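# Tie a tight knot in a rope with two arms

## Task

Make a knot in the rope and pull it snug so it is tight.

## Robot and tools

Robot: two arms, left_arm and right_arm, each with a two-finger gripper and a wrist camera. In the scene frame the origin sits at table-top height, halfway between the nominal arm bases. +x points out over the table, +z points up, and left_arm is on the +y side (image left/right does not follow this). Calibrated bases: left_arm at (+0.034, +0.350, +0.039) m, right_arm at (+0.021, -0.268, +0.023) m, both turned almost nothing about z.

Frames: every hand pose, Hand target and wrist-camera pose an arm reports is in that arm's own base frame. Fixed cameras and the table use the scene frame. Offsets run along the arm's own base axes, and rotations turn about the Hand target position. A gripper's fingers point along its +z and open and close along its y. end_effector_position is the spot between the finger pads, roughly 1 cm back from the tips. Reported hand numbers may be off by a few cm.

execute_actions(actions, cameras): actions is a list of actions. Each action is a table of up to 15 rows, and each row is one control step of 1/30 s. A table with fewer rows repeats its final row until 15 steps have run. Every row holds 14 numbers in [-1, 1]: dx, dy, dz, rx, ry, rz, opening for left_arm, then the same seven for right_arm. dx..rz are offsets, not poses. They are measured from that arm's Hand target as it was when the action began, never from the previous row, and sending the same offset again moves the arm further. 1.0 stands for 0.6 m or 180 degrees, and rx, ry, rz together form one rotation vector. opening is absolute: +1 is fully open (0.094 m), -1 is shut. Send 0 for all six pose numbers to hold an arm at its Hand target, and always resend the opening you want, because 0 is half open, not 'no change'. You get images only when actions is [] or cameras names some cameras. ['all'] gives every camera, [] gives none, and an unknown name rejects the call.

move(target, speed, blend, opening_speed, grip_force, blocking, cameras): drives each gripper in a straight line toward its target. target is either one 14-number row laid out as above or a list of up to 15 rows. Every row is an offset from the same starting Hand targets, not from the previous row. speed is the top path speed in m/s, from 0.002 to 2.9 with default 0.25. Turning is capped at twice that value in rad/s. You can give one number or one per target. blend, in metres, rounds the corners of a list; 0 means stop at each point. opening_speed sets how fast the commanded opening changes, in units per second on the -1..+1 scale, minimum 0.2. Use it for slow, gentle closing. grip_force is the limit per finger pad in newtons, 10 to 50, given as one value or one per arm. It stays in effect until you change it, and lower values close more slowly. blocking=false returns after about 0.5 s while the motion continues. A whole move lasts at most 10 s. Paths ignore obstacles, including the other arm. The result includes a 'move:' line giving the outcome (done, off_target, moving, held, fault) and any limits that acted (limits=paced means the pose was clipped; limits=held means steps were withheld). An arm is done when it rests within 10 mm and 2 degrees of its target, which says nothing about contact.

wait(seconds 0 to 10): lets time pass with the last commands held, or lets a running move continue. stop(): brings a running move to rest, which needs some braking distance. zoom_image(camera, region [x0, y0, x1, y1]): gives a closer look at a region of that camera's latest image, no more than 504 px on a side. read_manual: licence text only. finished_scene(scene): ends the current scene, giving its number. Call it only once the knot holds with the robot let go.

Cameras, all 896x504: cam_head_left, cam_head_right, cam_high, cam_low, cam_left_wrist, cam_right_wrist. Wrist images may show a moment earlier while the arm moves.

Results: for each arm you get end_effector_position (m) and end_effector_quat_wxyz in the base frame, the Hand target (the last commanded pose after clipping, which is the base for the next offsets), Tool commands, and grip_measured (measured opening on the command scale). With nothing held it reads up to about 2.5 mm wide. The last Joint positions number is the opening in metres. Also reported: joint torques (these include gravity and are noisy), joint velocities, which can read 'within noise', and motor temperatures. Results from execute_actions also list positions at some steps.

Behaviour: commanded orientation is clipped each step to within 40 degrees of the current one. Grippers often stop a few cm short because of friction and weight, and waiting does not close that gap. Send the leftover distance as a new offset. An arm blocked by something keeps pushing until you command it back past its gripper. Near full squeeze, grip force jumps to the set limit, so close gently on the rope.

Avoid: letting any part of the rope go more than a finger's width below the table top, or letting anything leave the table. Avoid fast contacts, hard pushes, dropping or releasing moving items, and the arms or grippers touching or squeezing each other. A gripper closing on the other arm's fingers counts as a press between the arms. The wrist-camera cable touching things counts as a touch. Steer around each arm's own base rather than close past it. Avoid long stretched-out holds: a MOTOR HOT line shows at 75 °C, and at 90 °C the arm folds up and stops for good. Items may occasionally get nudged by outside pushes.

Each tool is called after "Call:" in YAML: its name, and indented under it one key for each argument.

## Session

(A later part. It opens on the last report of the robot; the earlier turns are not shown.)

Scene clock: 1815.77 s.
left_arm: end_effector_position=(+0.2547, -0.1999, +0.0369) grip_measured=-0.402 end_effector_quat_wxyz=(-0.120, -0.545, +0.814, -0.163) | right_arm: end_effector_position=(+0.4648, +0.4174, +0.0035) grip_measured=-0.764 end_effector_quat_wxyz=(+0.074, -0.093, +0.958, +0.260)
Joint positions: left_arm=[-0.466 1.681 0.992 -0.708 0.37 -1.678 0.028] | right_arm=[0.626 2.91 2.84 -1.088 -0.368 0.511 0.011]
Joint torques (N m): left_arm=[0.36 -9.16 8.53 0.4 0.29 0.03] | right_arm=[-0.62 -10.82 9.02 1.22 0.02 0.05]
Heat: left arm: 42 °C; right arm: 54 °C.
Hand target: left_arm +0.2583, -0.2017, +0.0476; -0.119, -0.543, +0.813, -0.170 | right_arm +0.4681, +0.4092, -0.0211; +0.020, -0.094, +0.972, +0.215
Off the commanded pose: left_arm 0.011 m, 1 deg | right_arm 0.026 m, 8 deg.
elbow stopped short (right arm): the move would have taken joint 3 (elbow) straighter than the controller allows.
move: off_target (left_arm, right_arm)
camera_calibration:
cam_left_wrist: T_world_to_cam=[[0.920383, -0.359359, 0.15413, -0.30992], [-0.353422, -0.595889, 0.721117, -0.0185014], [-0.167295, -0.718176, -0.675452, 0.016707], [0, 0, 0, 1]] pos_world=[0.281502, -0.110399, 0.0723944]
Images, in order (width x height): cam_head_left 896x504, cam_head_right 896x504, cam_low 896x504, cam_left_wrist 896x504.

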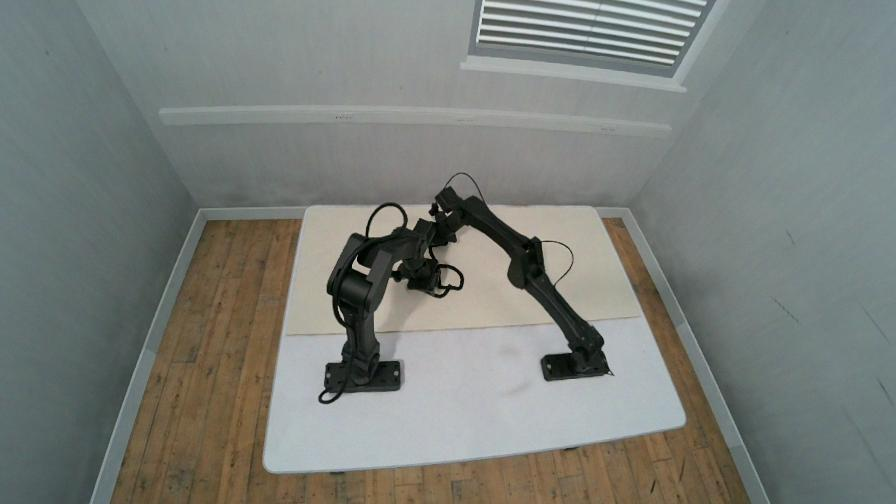

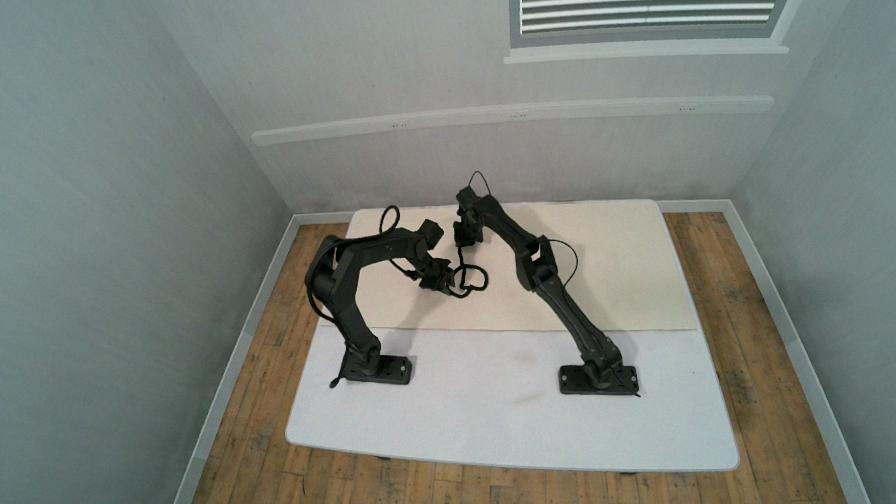

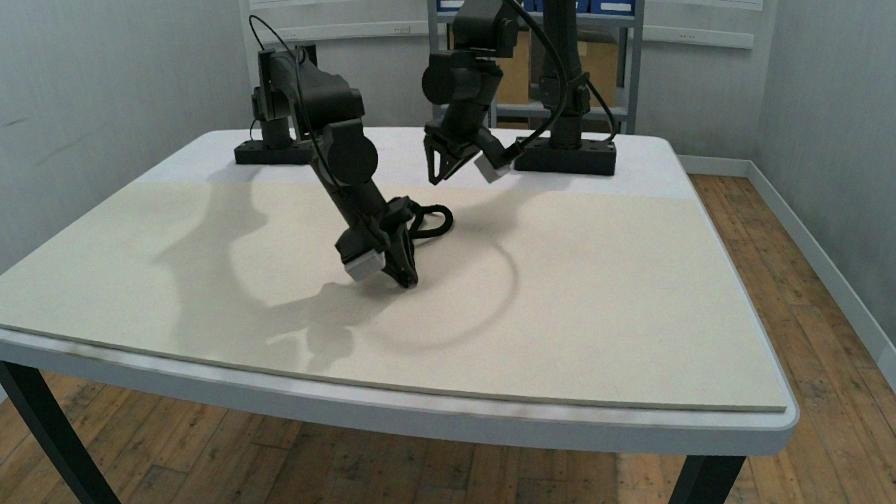

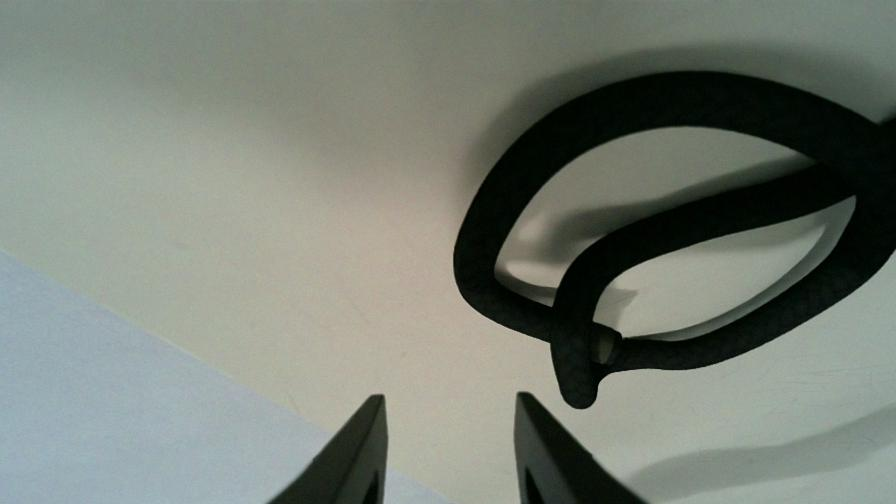

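Call:
move:
  target: [0.016,-0.084,0,0,0,0,-0.4,-0.06,-0.01,0,0,0,0,-0.95]
  speed: 0.12
  cameras: ["cam_left_wrist","cam_head_right"]

Call:
zoom_image:
  camera: "cam_head_right"
  region: [420, 230, 520, 320]

Scene clock: 1856.10 s.
left_arm: end_effector_position=(+0.2586, -0.2481, +0.0444) grip_measured=-0.402 end_effector_quat_wxyz=(-0.128, -0.541, +0.814, -0.165) | right_arm: end_effector_position=(+0.4587, +0.4180, +0.0005) grip_measured=-0.764 end_effector_quat_wxyz=(+0.067, -0.098, +0.960, +0.254)
Joint positions: left_arm=[-0.587 1.762 1.113 -0.705 0.364 -1.801 0.028] | right_arm=[0.634 2.893 2.801 -1.083 -0.364 0.504 0.011]
Joint torques (N m): left_arm=[-0.02 -7.72 9.16 0.74 0.06 -0.04] | right_arm=[0.91 -14.69 3.7 0.41 0.02 -0.03]
Heat: left arm: 43 °C; right arm: 54 °C.
Hand target: left_arm +0.2679, -0.2521, +0.0476; -0.119, -0.543, +0.813, -0.170 | right_arm +0.4323, +0.4032, -0.0210; +0.021, -0.094, +0.972, +0.215
Off the commanded pose: left_arm 0.011 m, 1 deg | right_arm 0.037 m, 7 deg.
move: off_target (left_arm, right_arm)
camera_calibration:
cam_left_wrist: T_world_to_cam=[[0.91862, -0.365313, 0.150611, -0.332777], [-0.35192, -0.583044, 0.732265, -0.0489372], [-0.179693, -0.725676, -0.664157, -0.0113891], [0, 0, 0, 1]] pos_world=[0.286427, -0.158365, 0.0783906]
Images, in order (width x height): cam_head_right 896x504, cam_left_wrist 896x504.

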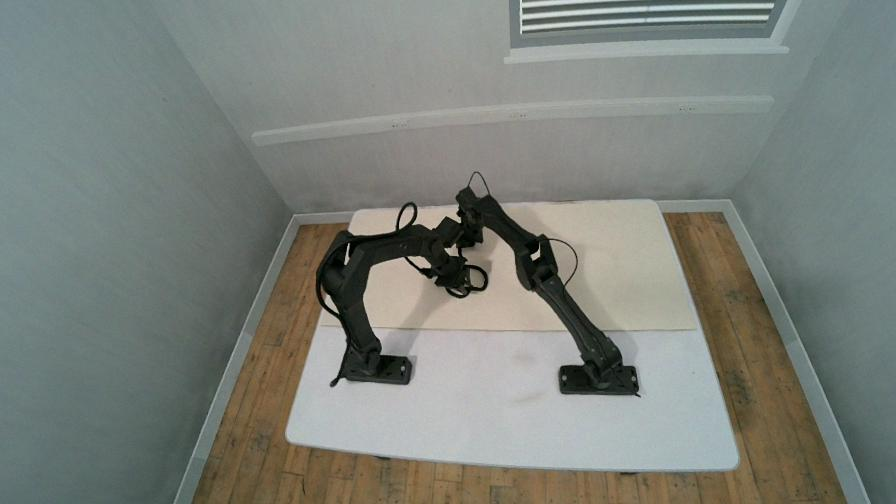

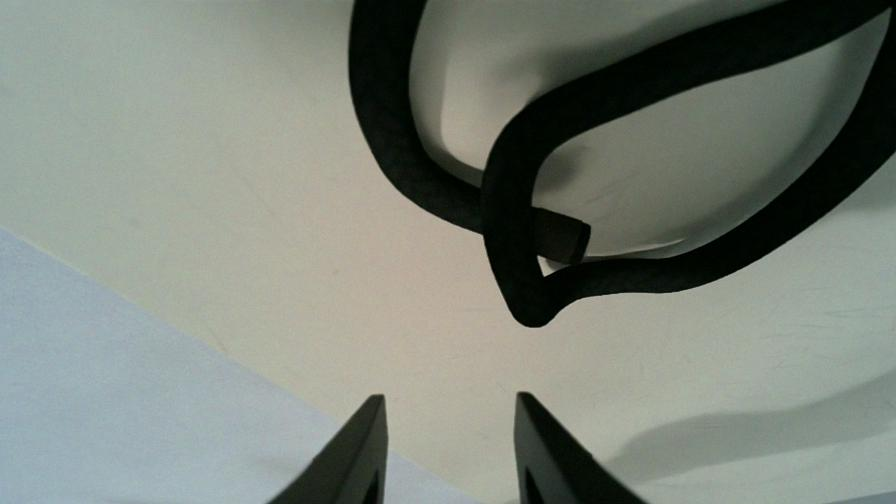

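Scaled by 5.040.

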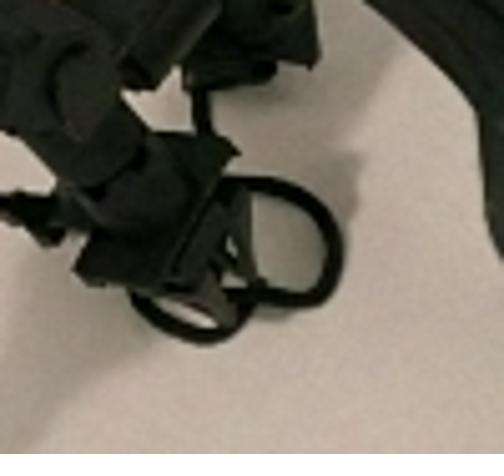

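Call:
move:
  target:
    - [0,0.040,-0.03,0.1325,0.014,0.079,-0.4,-0.04,-0.01,0,0,0,0,-0.95]
    - [0,0.040,-0.126,0.1325,0.014,0.079,-0.4,-0.04,-0.01,0,0,0,0,-0.95]
  speed: 0.12
  cameras: ["cam_left_wrist","cam_head_right"]

Call:
zoom_image:
  camera: "cam_head_right"
  region: [420, 230, 520, 320]

Scene clock: 1888.37 s.
left_arm: end_effector_position=(+0.2669, -0.2356, +0.0319) grip_measured=-0.402 end_effector_quat_wxyz=(-0.032, -0.632, +0.773, -0.047) | right_arm: end_effector_position=(+0.4450, +0.4129, +0.0015) grip_measured=-0.764 end_effector_quat_wxyz=(+0.075, -0.100, +0.959, +0.252)
Joint positions: left_arm=[-0.685 1.879 1.277 -0.89 0.081 -2.059 0.028] | right_arm=[0.644 2.681 2.382 -0.861 -0.35 0.509 0.011]
Joint torques (N m): left_arm=[0.1 -10 6.38 0.47 0.04 0.02] | right_arm=[-0.01 -13.83 7.15 1.24 -0.16 0.04]
Motor temperatures (°C): left_arm=[29 40 37 32 31 31 31] | right_arm=[30 60 45 33 30 31 33]
Heat: left arm: 40 °C; right arm: 60 °C.
Hand target: left_arm +0.2667, -0.2354, +0.0319; -0.032, -0.632, +0.773, -0.047 (not the last commanded pose) | right_arm +0.4430, +0.4113, +0.0003; +0.071, -0.099, +0.961, +0.249 (not the last commanded pose)
Off the commanded pose: left_arm 0.060 m, 7 deg | right_arm 0.046 m, 8 deg.
move: held (left_arm, right_arm; a check stopped the path); path passed 0 of 2 targets; limits=held
pose unreachable (left arm): on one or more control steps of this call, first in action 0 (counted from 0), this arm could not follow its commanded pose, so it was not sent that pose on those steps. It may still have moved: this result reports where it is.
cause: moving toward the commanded pose would bring a part of the arm too close to another arm (this arm's wrist (the part past joint 4) and the right arm's wrist (the part past joint 4), at the place that arm was heading or pushing toward when its own hold began).
pose unreachable (right arm): on one or more control steps of this call, first in action 0 (counted from 0), this arm could not follow its commanded pose, so it was not sent that pose on those steps. It may still have moved: this result reports where it is.
cause: moving toward the commanded pose would bring a part of the arm too close to another arm (this arm's wrist (the part past joint 4) and the left arm's wrist (the part past joint 4), along the way the arms are being sent, or toward where that arm still pushes).
camera_calibration:
cam_left_wrist: T_world_to_cam=[[0.97649, -0.209618, 0.0502741, -0.309579], [-0.205165, -0.832203, 0.515117, -0.120509], [-0.0661395, -0.513322, -0.855644, 0.01674], [0, 0, 0, 1]] pos_world=[0.278684, -0.156588, 0.0919635]
Images, in order (width x height): cam_head_right 896x504, cam_left_wrist 896x504.

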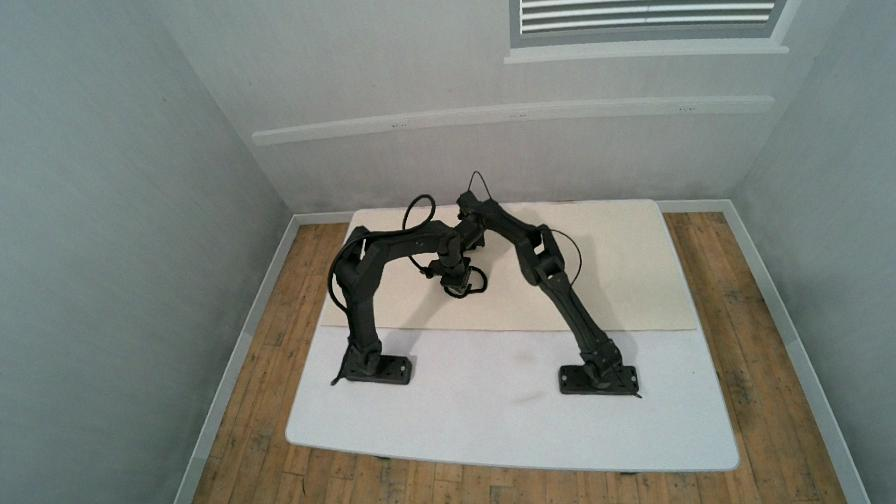

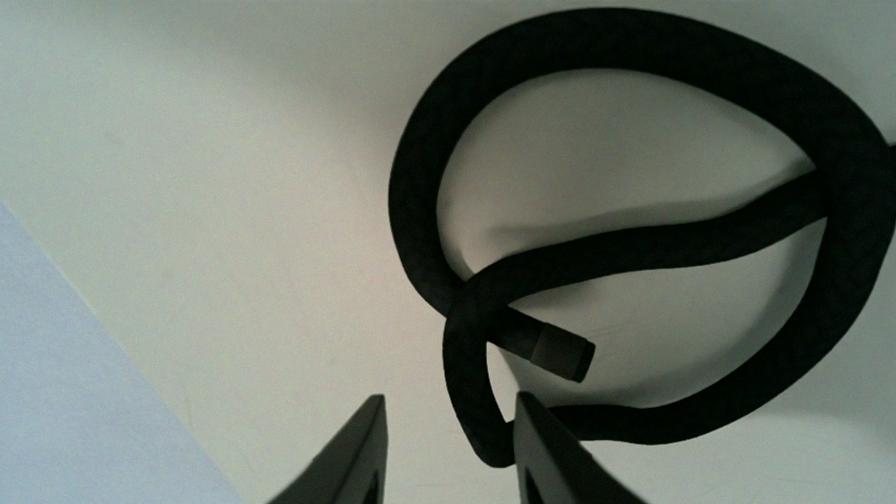

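Scaled by 5.040.

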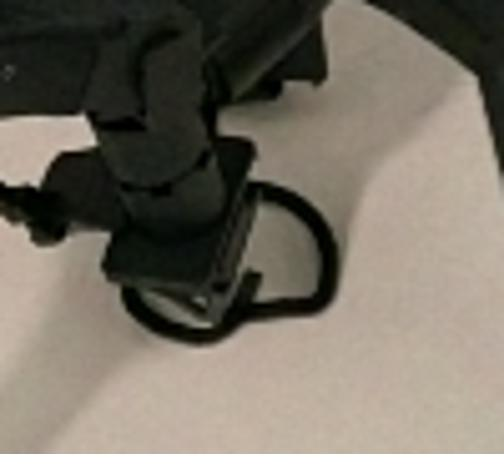

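Call:
move:
  target:
    - [0,0.1,0.12,0,0,0,-0.4,0,0,0,0,0,0,-0.4]
    - [0,0.25,0.17,0,0,0,-0.4,0,0,0.15,0,0,0,-0.4]
    - [0,0.25,0.17,0,0,0,-0.4,-0.225,-0.1,0.17,-0.061,0.142,-0.279,-0.4]
  speed: 0.15
  blend: [0,0.03,0]
  cameras: ["cam_right_wrist","cam_head_right","cam_low"]

Call:
zoom_image:
  camera: "cam_head_right"
  region: [420, 230, 520, 320]

Scene clock: 1917.03 s.
left_arm: end_effector_position=(+0.2692, -0.0869, +0.1251) grip_measured=-0.402 end_effector_quat_wxyz=(-0.033, -0.631, +0.774, -0.042) | right_arm: end_effector_position=(+0.3167, +0.3577, +0.0933) grip_measured=-0.403 end_effector_quat_wxyz=(-0.050, +0.363, +0.922, +0.127)
Joint positions: left_arm=[-0.249 1.583 1.311 -1.27 0.104 -1.618 0.028] | right_arm=[0.77 2.207 1.986 -1.156 -0.197 1.539 0.028]
Joint torques (N m): left_arm=[0.49 -9.03 7.79 0.14 0.09 0.02] | right_arm=[0.53 -13.93 4.97 0.69 -0.01 0.08]
Motor temperatures (°C): left_arm=[29 40 36 32 31 31 31] | right_arm=[30 58 45 33 30 31 32]
Heat: left arm: 40 °C; right arm: 58 °C.
Hand target: left_arm +0.2667, -0.0854, +0.1339; -0.032, -0.632, +0.773, -0.047 | right_arm +0.3079, +0.3513, +0.1021; -0.048, +0.363, +0.922, +0.122
Off the commanded pose: left_arm 0.009 m, 1 deg | right_arm 0.014 m, 1 deg.
move: off_target (right_arm)
camera_calibration:
cam_right_wrist: T_world_to_cam=[[-0.679425, -0.706824, -0.19693, 0.487457], [-0.67918, 0.504261, 0.533325, 0.0261709], [-0.277663, 0.496106, -0.822668, 0.0726628], [0, 0, 0, 1]] pos_world=[0.369141, 0.295301, 0.141815]
Images, in order (width x height): cam_head_right 896x504, cam_low 896x504, cam_right_wrist 896x504.

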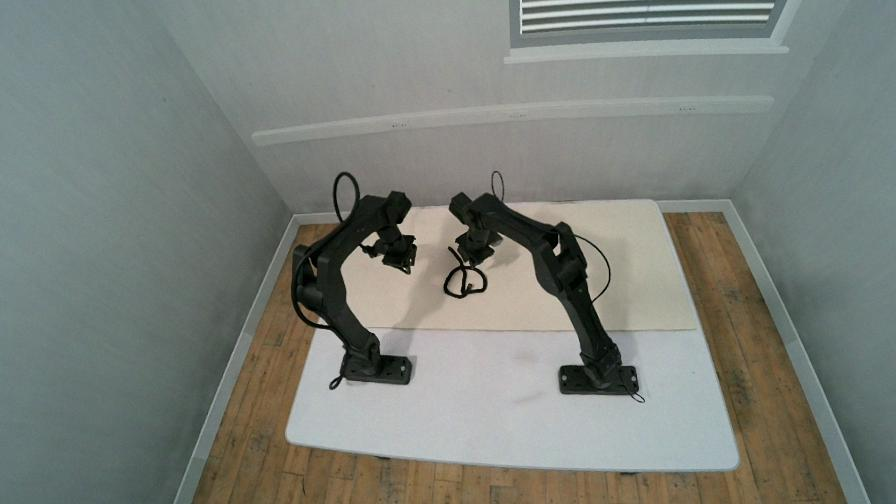

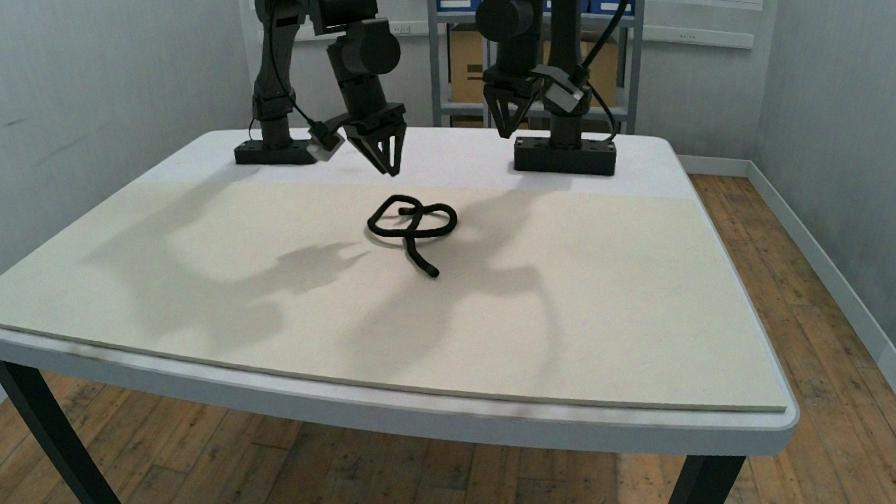

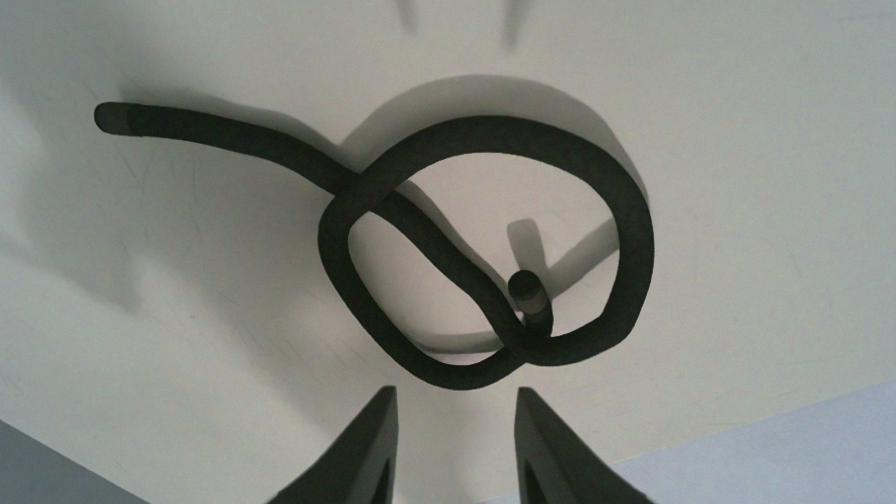

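Scaled by 5.040.

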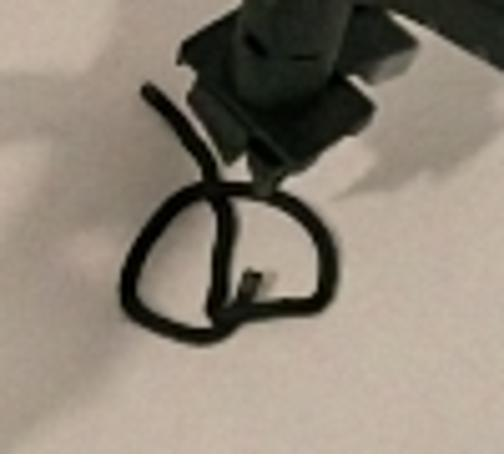

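Call:
move:
  target:
    - [0,0,0,0,0,0,-0.4,-0.042,0.01,-0.08,0,-0.017,0.064,-0.5]
    - [0,0,0,0,0,0,-0.4,-0.042,0.01,-0.192,0,-0.017,0.064,-0.5]
  speed: 0.15
  blend: [0.01,0]
  cameras: ["cam_right_wrist","cam_low"]

Call:
zoom_image:
  camera: "cam_low"
  region: [340, 150, 480, 290]

Scene clock: 1932.73 s.
left_arm: end_effector_position=(+0.2692, -0.0869, +0.1251) grip_measured=-0.402 end_effector_quat_wxyz=(-0.033, -0.631, +0.774, -0.042) | right_arm: end_effector_position=(+0.2895, +0.3639, +0.0081) grip_measured=-0.497 end_effector_quat_wxyz=(-0.030, +0.267, +0.952, +0.149)
Joint positions: left_arm=[-0.249 1.583 1.311 -1.27 0.104 -1.618 0.028] | right_arm=[0.824 2.168 1.57 -0.731 -0.187 1.394 0.024]
Joint torques (N m): left_arm=[0.49 -9.01 7.8 0.13 0.08 0.03] | right_arm=[0.38 -8.4 4.75 1.13 0 -0.02]
Motor temperatures (°C): left_arm=[29 41 36 32 31 31 30] | right_arm=[30 56 44 33 30 31 32]
Heat: left arm: 41 °C; right arm: 56 °C.
Hand target: left_arm +0.2667, -0.0854, +0.1339; -0.032, -0.632, +0.773, -0.047 | right_arm +0.2828, +0.3573, -0.0131; -0.035, +0.265, +0.955, +0.126
Off the commanded pose: left_arm 0.009 m, 1 deg | right_arm 0.023 m, 3 deg.
move: off_target (right_arm)
camera_calibration:
cam_right_wrist: T_world_to_cam=[[-0.514022, -0.815645, -0.265528, 0.44884], [-0.80271, 0.348272, 0.48411, 0.142913], [-0.302386, 0.461985, -0.833746, 0.0114859], [0, 0, 0, 1]] pos_world=[0.348905, 0.311015, 0.0595701]
Images, in order (width x height): cam_low 896x504, cam_right_wrist 896x504.

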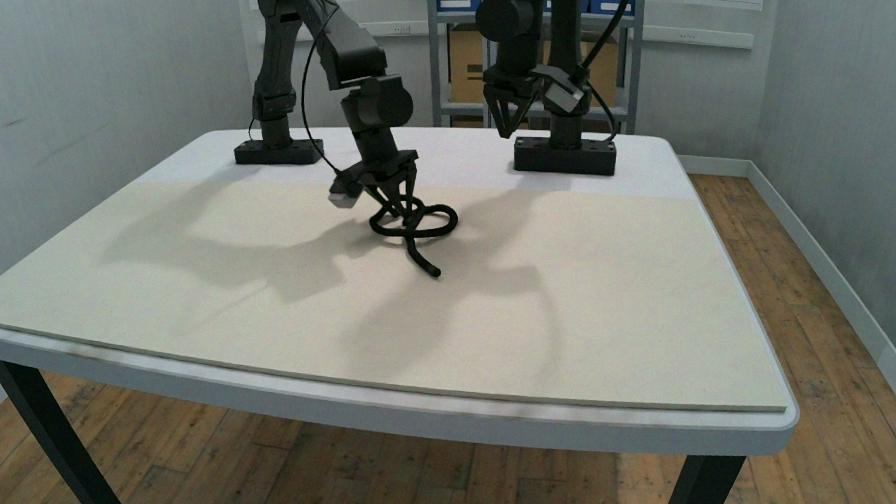

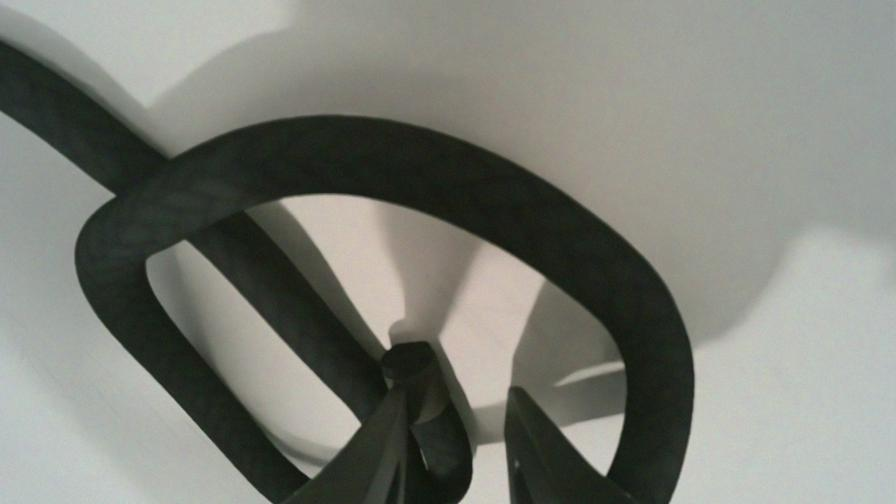

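Scaled by 3.600.

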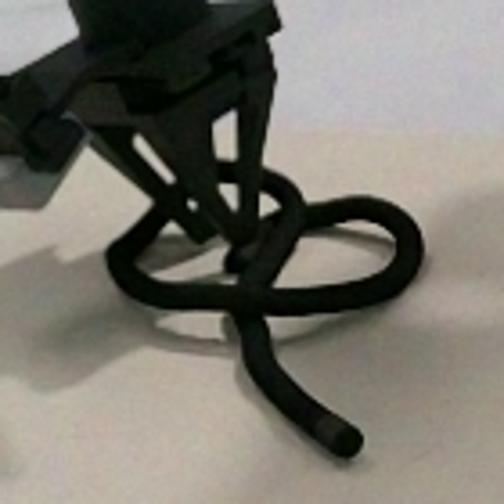

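Call:
move:
  target:
    - [0,0,0,0,0,0,-0.4,0.03,0.004,0,0,0,0,-0.5]
    - [0,0,0,0,0,0,-0.4,0.03,0.004,0,0,0,0,-0.95]
  speed: 0.1
  cameras: ["cam_right_wrist"]

Scene clock: 1943.73 s.
left_arm: end_effector_position=(+0.2692, -0.0869, +0.1251) grip_measured=-0.402 end_effector_quat_wxyz=(-0.033, -0.631, +0.774, -0.042) | right_arm: end_effector_position=(+0.2969, +0.3664, -0.0009) grip_measured=-0.807 end_effector_quat_wxyz=(-0.034, +0.260, +0.954, +0.147)
Joint positions: left_arm=[-0.249 1.583 1.311 -1.27 0.104 -1.618 0.028] | right_arm=[0.813 2.214 1.608 -0.735 -0.198 1.369 0.009]
Joint torques (N m): left_arm=[0.5 -9.02 7.77 0.14 0.09 0.02] | right_arm=[-0.73 -8.24 8.29 0.73 0.04 -0.03]
Motor temperatures (°C): left_arm=[29 41 36 32 31 31 30] | right_arm=[30 55 44 33 30 31 32]
Heat: left arm: 41 °C; right arm: 55 °C.
Hand target: left_arm +0.2667, -0.0854, +0.1339; -0.032, -0.632, +0.773, -0.047 | right_arm +0.3008, +0.3597, -0.0131; -0.035, +0.266, +0.955, +0.126
Off the commanded pose: left_arm 0.009 m, 1 deg | right_arm 0.014 m, 2 deg.
move: off_target (right_arm); target 2's new opening was sent with right_arm's hand 0.015 m and 3 deg from that target
camera_calibration:
cam_right_wrist: T_world_to_cam=[[-0.503998, -0.823522, -0.260379, 0.452124], [-0.804109, 0.33735, 0.489493, 0.156821], [-0.31527, 0.456077, -0.832225, 0.0110842], [0, 0, 0, 1]] pos_world=[0.357465, 0.314376, 0.0501855]
Images, in order (width x height): cam_right_wrist 896x504.

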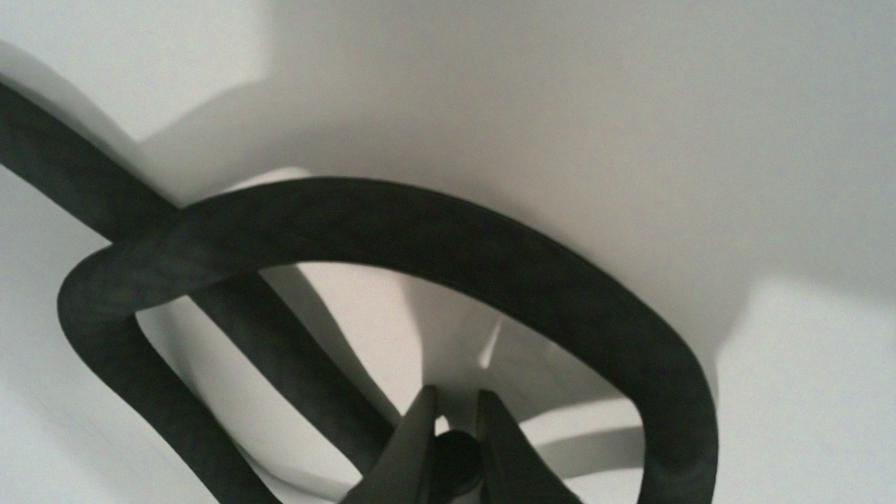

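Call:
move:
  target: [0.239,-0.183,-0.14,-0.0694,-0.0564,-0.2524,-0.4,0,0,0.05,0,0,0,-0.95]
  speed: 0.15
  cameras: ["cam_left_wrist","cam_right_wrist","cam_low"]

Call:
zoom_image:
  camera: "cam_low"
  region: [340, 150, 480, 290]

Scene clock: 1967.40 s.
left_arm: end_effector_position=(+0.4035, -0.1887, +0.0489) grip_measured=-0.402 end_effector_quat_wxyz=(-0.051, -0.279, +0.946, -0.159) | right_arm: end_effector_position=(+0.2922, +0.3600, +0.0086) grip_measured=-0.807 end_effector_quat_wxyz=(-0.043, +0.264, +0.956, +0.123)
Joint positions: left_arm=[-0.312 2.176 1.75 -1.045 0.321 -0.901 0.028] | right_arm=[0.813 2.214 1.66 -0.837 -0.192 1.368 0.009]
Joint torques (N m): left_arm=[-0.38 -11.36 9.43 0.53 0.27 0.06] | right_arm=[-0.77 -10.88 9.07 0.62 -0.01 -0.02]
Heat: left arm: 41 °C; right arm: 53 °C.
Hand target: left_arm +0.4101, -0.1951, +0.0498; -0.048, -0.272, +0.947, -0.167 | right_arm +0.3008, +0.3597, +0.0170; -0.035, +0.266, +0.955, +0.126
Off the commanded pose: left_arm 0.009 m, 1 deg | right_arm 0.012 m, 1 deg.
move: off_target (right_arm)
camera_calibration:
cam_left_wrist: T_world_to_cam=[[0.53063, -0.796178, 0.290745, -0.376634], [-0.769834, -0.309172, 0.558362, 0.262192], [-0.354665, -0.520109, -0.776981, 0.175691], [0, 0, 0, 1]] pos_world=[0.464009, -0.127427, 0.0996153]
cam_right_wrist: T_world_to_cam=[[-0.511854, -0.832727, -0.211122, 0.452121], [-0.788675, 0.358067, 0.499779, 0.13849], [-0.340583, 0.42232, -0.840029, 0.0400758], [0, 0, 0, 1]] pos_world=[0.354292, 0.30998, 0.0599032]
Images, in order (width x height): cam_low 896x504, cam_left_wrist 896x504, cam_right_wrist 896x504.

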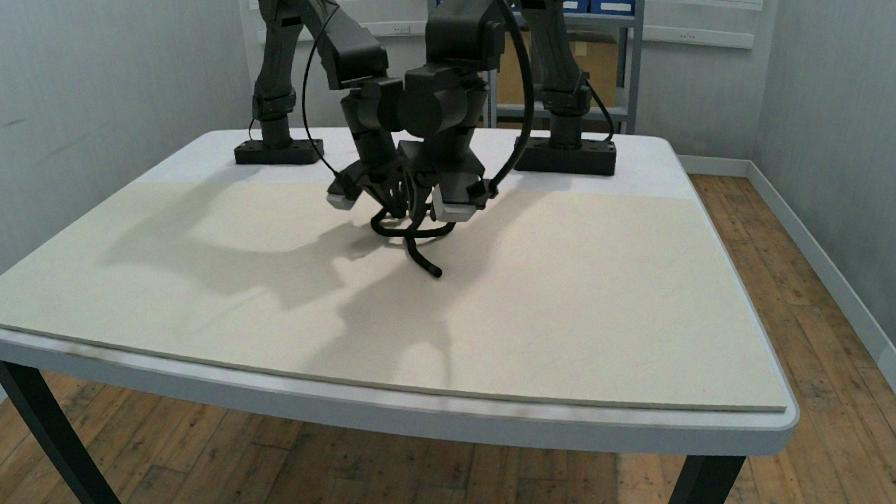

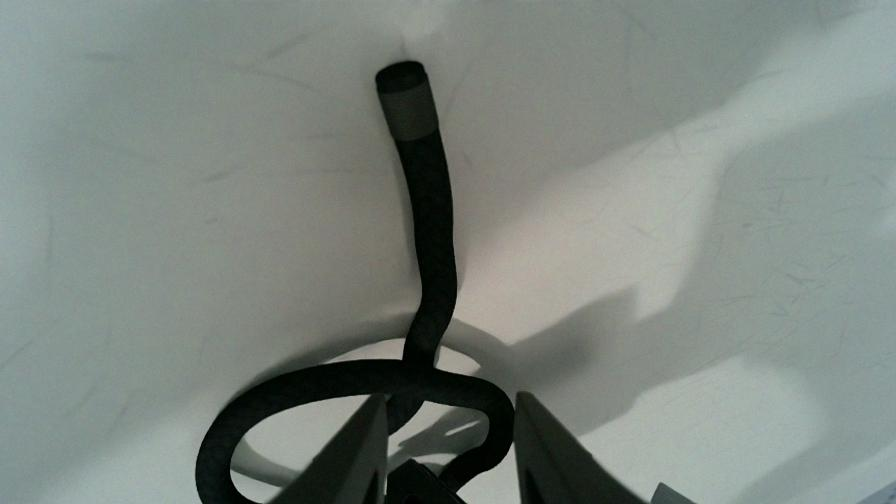

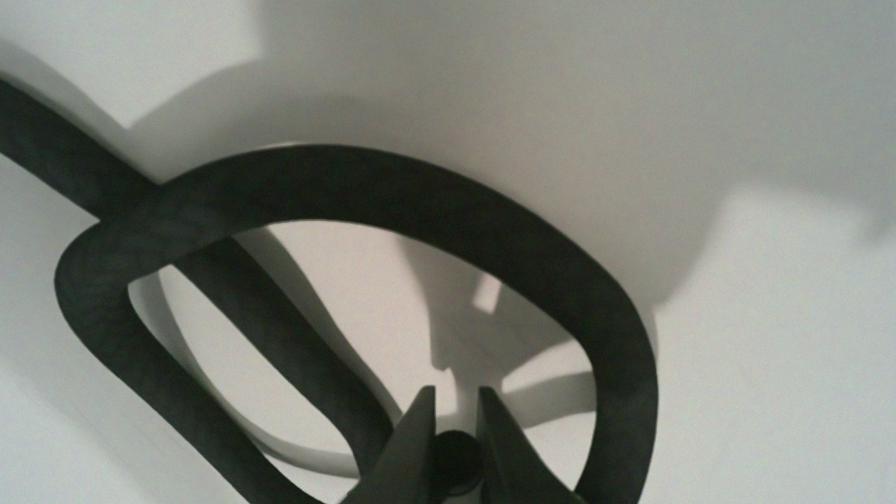

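Scaled by 3.600.

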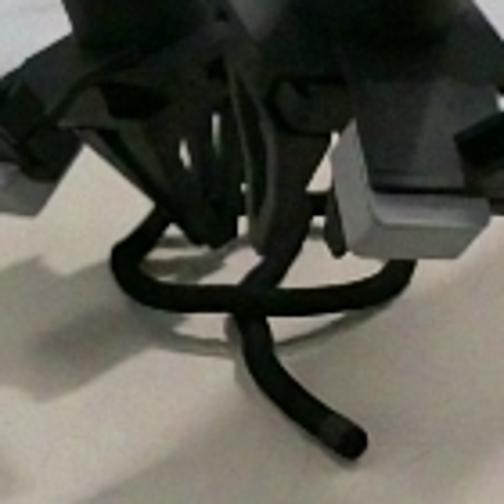

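Call:
move:
  target:
    - [0.013,-0.016,-0.133,0,0,0,-0.4,0,0,0,0,0,0,-0.95]
    - [0.013,-0.016,-0.133,0,0,0,-0.95,0,0,0,0,0,0,-0.95]
    - [0.013,-0.016,-0.133,0,0,0,-0.95,0.01,-0.02,0.08,0,0,0,-0.95]
  speed: 0.12
  cameras: ["cam_right_wrist","cam_left_wrist","cam_low"]

Call:
zoom_image:
  camera: "cam_low"
  region: [340, 150, 480, 290]

Scene clock: 1981.60 s.
left_arm: end_effector_position=(+0.4202, -0.2015, -0.0143) grip_measured=-0.819 end_effector_quat_wxyz=(-0.043, -0.273, +0.946, -0.168) | right_arm: end_effector_position=(+0.3007, +0.3466, +0.0443) grip_measured=-0.807 end_effector_quat_wxyz=(-0.047, +0.267, +0.956, +0.112)
Joint positions: left_arm=[-0.325 2.305 1.702 -0.842 0.326 -0.908 0.008] | right_arm=[0.779 2.187 1.767 -1.001 -0.192 1.339 0.009]
Joint torques (N m): left_arm=[-0.49 -11.75 4.97 0.95 0.2 -0.02] | right_arm=[-0.42 -13.01 8.9 0.53 -0.06 0.01]
Heat: left arm: 41 °C; right arm: 54 °C.
Hand target: left_arm +0.4180, -0.2047, -0.0299; -0.048, -0.272, +0.947, -0.167 | right_arm +0.3068, +0.3478, +0.0649; -0.036, +0.265, +0.955, +0.126
Off the commanded pose: left_arm 0.016 m, 1 deg | right_arm 0.022 m, 2 deg.
move: off_target (left_arm, right_arm); target 2's new opening was sent with left_arm's hand 0.016 m and 0 deg from that target
camera_calibration:
cam_left_wrist: T_world_to_cam=[[0.518608, -0.79624, 0.311524, -0.371944], [-0.783162, -0.296179, 0.546749, 0.314365], [-0.343077, -0.527523, -0.777186, 0.119513], [0, 0, 0, 1]] pos_world=[0.480094, -0.140002, 0.0368742]
cam_right_wrist: T_world_to_cam=[[-0.518884, -0.834137, -0.187013, 0.45452], [-0.780001, 0.372468, 0.502857, 0.124382], [-0.349796, 0.406795, -0.843896, 0.0869238], [0, 0, 0, 1]] pos_world=[0.363267, 0.297443, 0.0958092]
Images, in order (width x height): cam_low 896x504, cam_left_wrist 896x504, cam_right_wrist 896x504.

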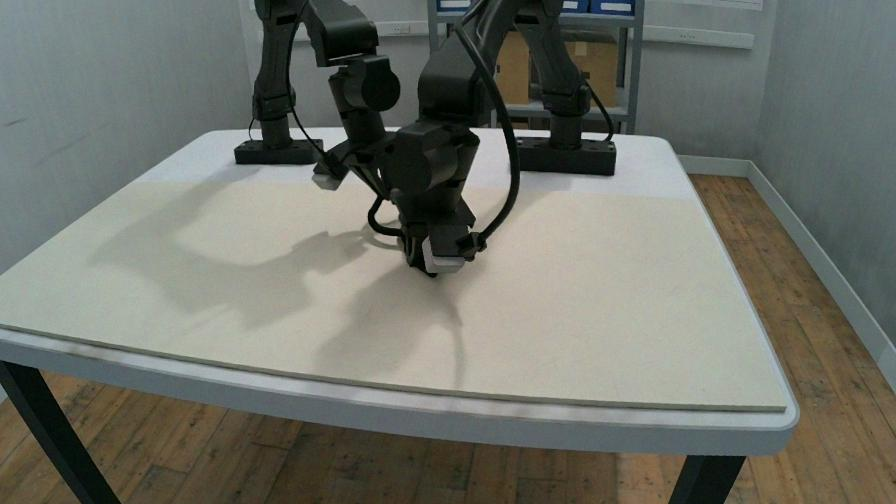

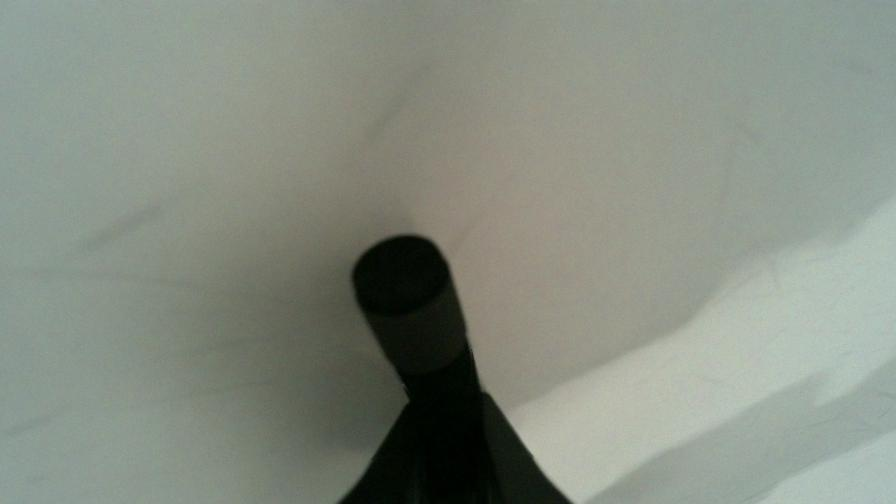

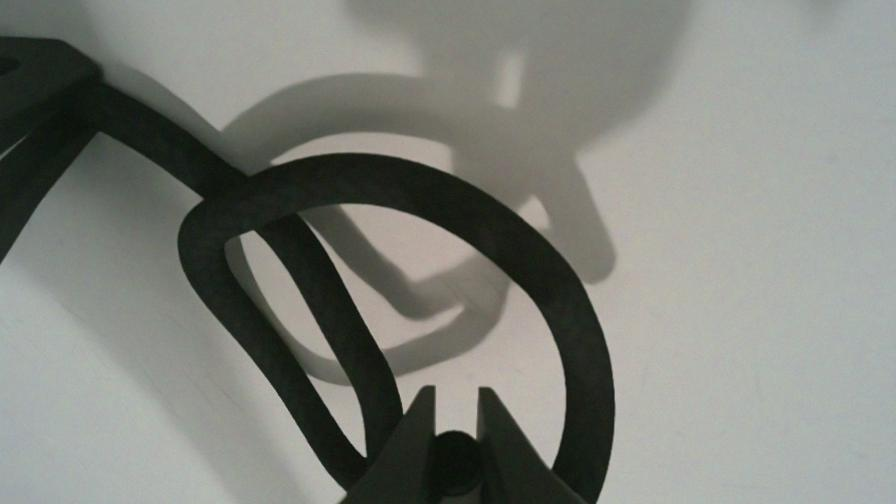

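Scaled by 3.600.

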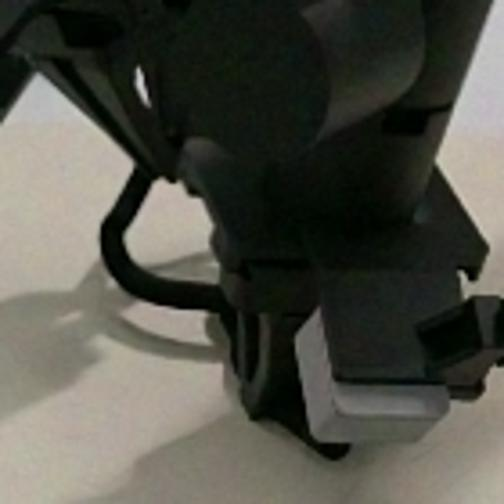

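Call:
move:
  target:
    - [0,0,0,0,0,0,-0.95,0,0,0.04,0,0,0,-0.95]
    - [0,0,0,0,0,0,-0.95,-0.1,-0.12,0.04,0,0,0,-0.95]
  speed: 0.12
  blend: [0.02,0]
  cameras: ["cam_right_wrist","cam_head_right","cam_low"]

Call:
zoom_image:
  camera: "cam_low"
  region: [340, 150, 480, 290]

Call:
zoom_image:
  camera: "cam_head_right"
  region: [430, 220, 530, 320]

Scene clock: 1996.80 s.
left_arm: end_effector_position=(+0.4202, -0.2016, -0.0142) grip_measured=-0.819 end_effector_quat_wxyz=(-0.043, -0.273, +0.946, -0.168) | right_arm: end_effector_position=(+0.2486, +0.2810, +0.0869) grip_measured=-0.807 end_effector_quat_wxyz=(-0.038, +0.265, +0.956, +0.123)
Joint positions: left_arm=[-0.325 2.305 1.702 -0.842 0.327 -0.908 0.008] | right_arm=[0.752 1.812 1.394 -0.981 -0.192 1.31 0.009]
Joint torques (N m): left_arm=[-0.47 -11.74 4.98 0.95 0.19 -0.02] | right_arm=[-0.55 -9.89 4.81 0.93 -0.11 -0.03]
Heat: left arm: 41 °C; right arm: 54 °C.
Hand target: left_arm +0.4181, -0.2047, -0.0299; -0.047, -0.272, +0.947, -0.167 | right_arm +0.2468, +0.2757, +0.0889; -0.036, +0.265, +0.955, +0.126
Off the commanded pose: left_arm 0.016 m, 1 deg | right_arm 0.006 m, 0 deg.
move: off_target (left_arm); blend cut to 0.0122 m at target 1
camera_calibration:
cam_right_wrist: T_world_to_cam=[[-0.51365, -0.831281, -0.21245, 0.380747], [-0.791813, 0.363902, 0.490517, 0.0931285], [-0.330447, 0.420175, -0.845138, 0.122896], [0, 0, 0, 1]] pos_world=[0.309922, 0.230981, 0.139073]
Images, in order (width x height): cam_head_right 896x504, cam_low 896x504, cam_right_wrist 896x504.

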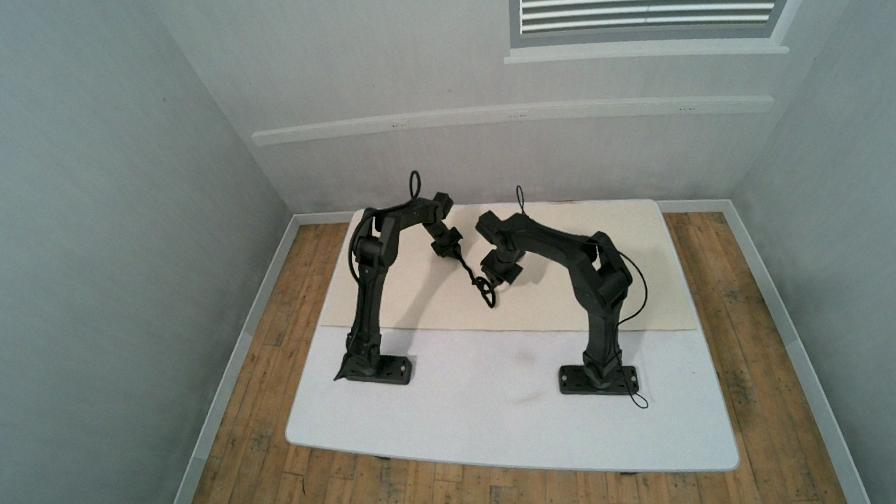

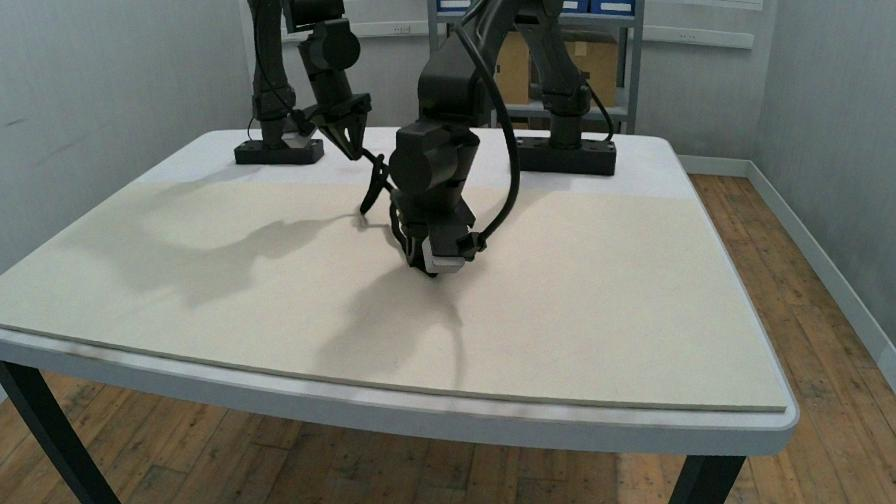

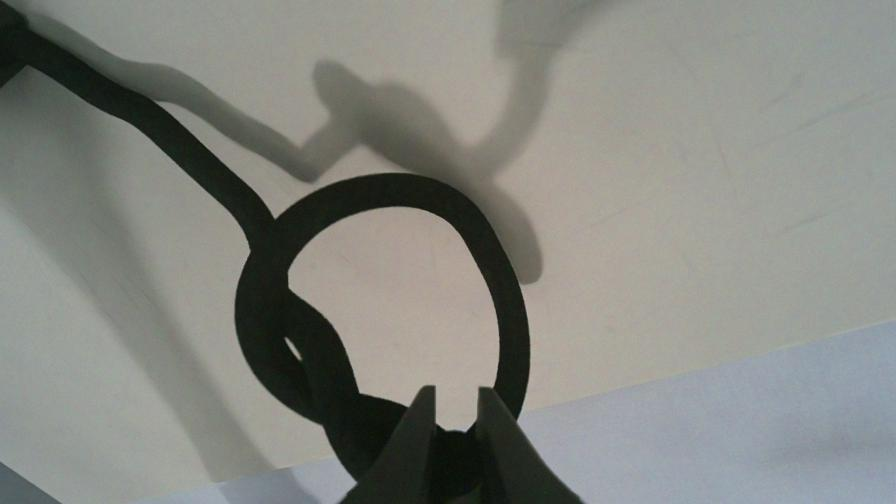

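Scaled by 3.600.

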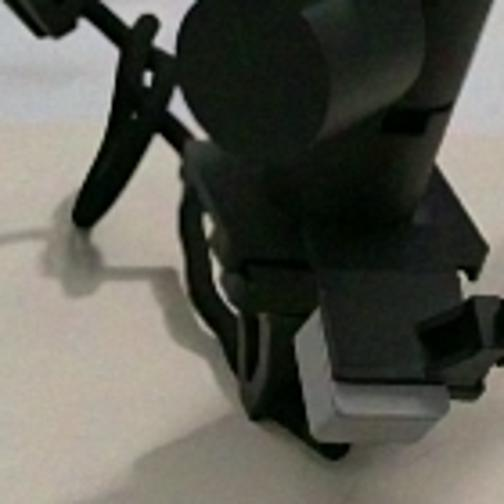

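Scaled by 5.040.

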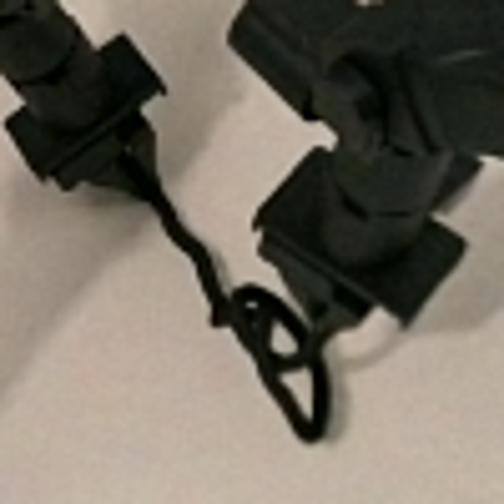

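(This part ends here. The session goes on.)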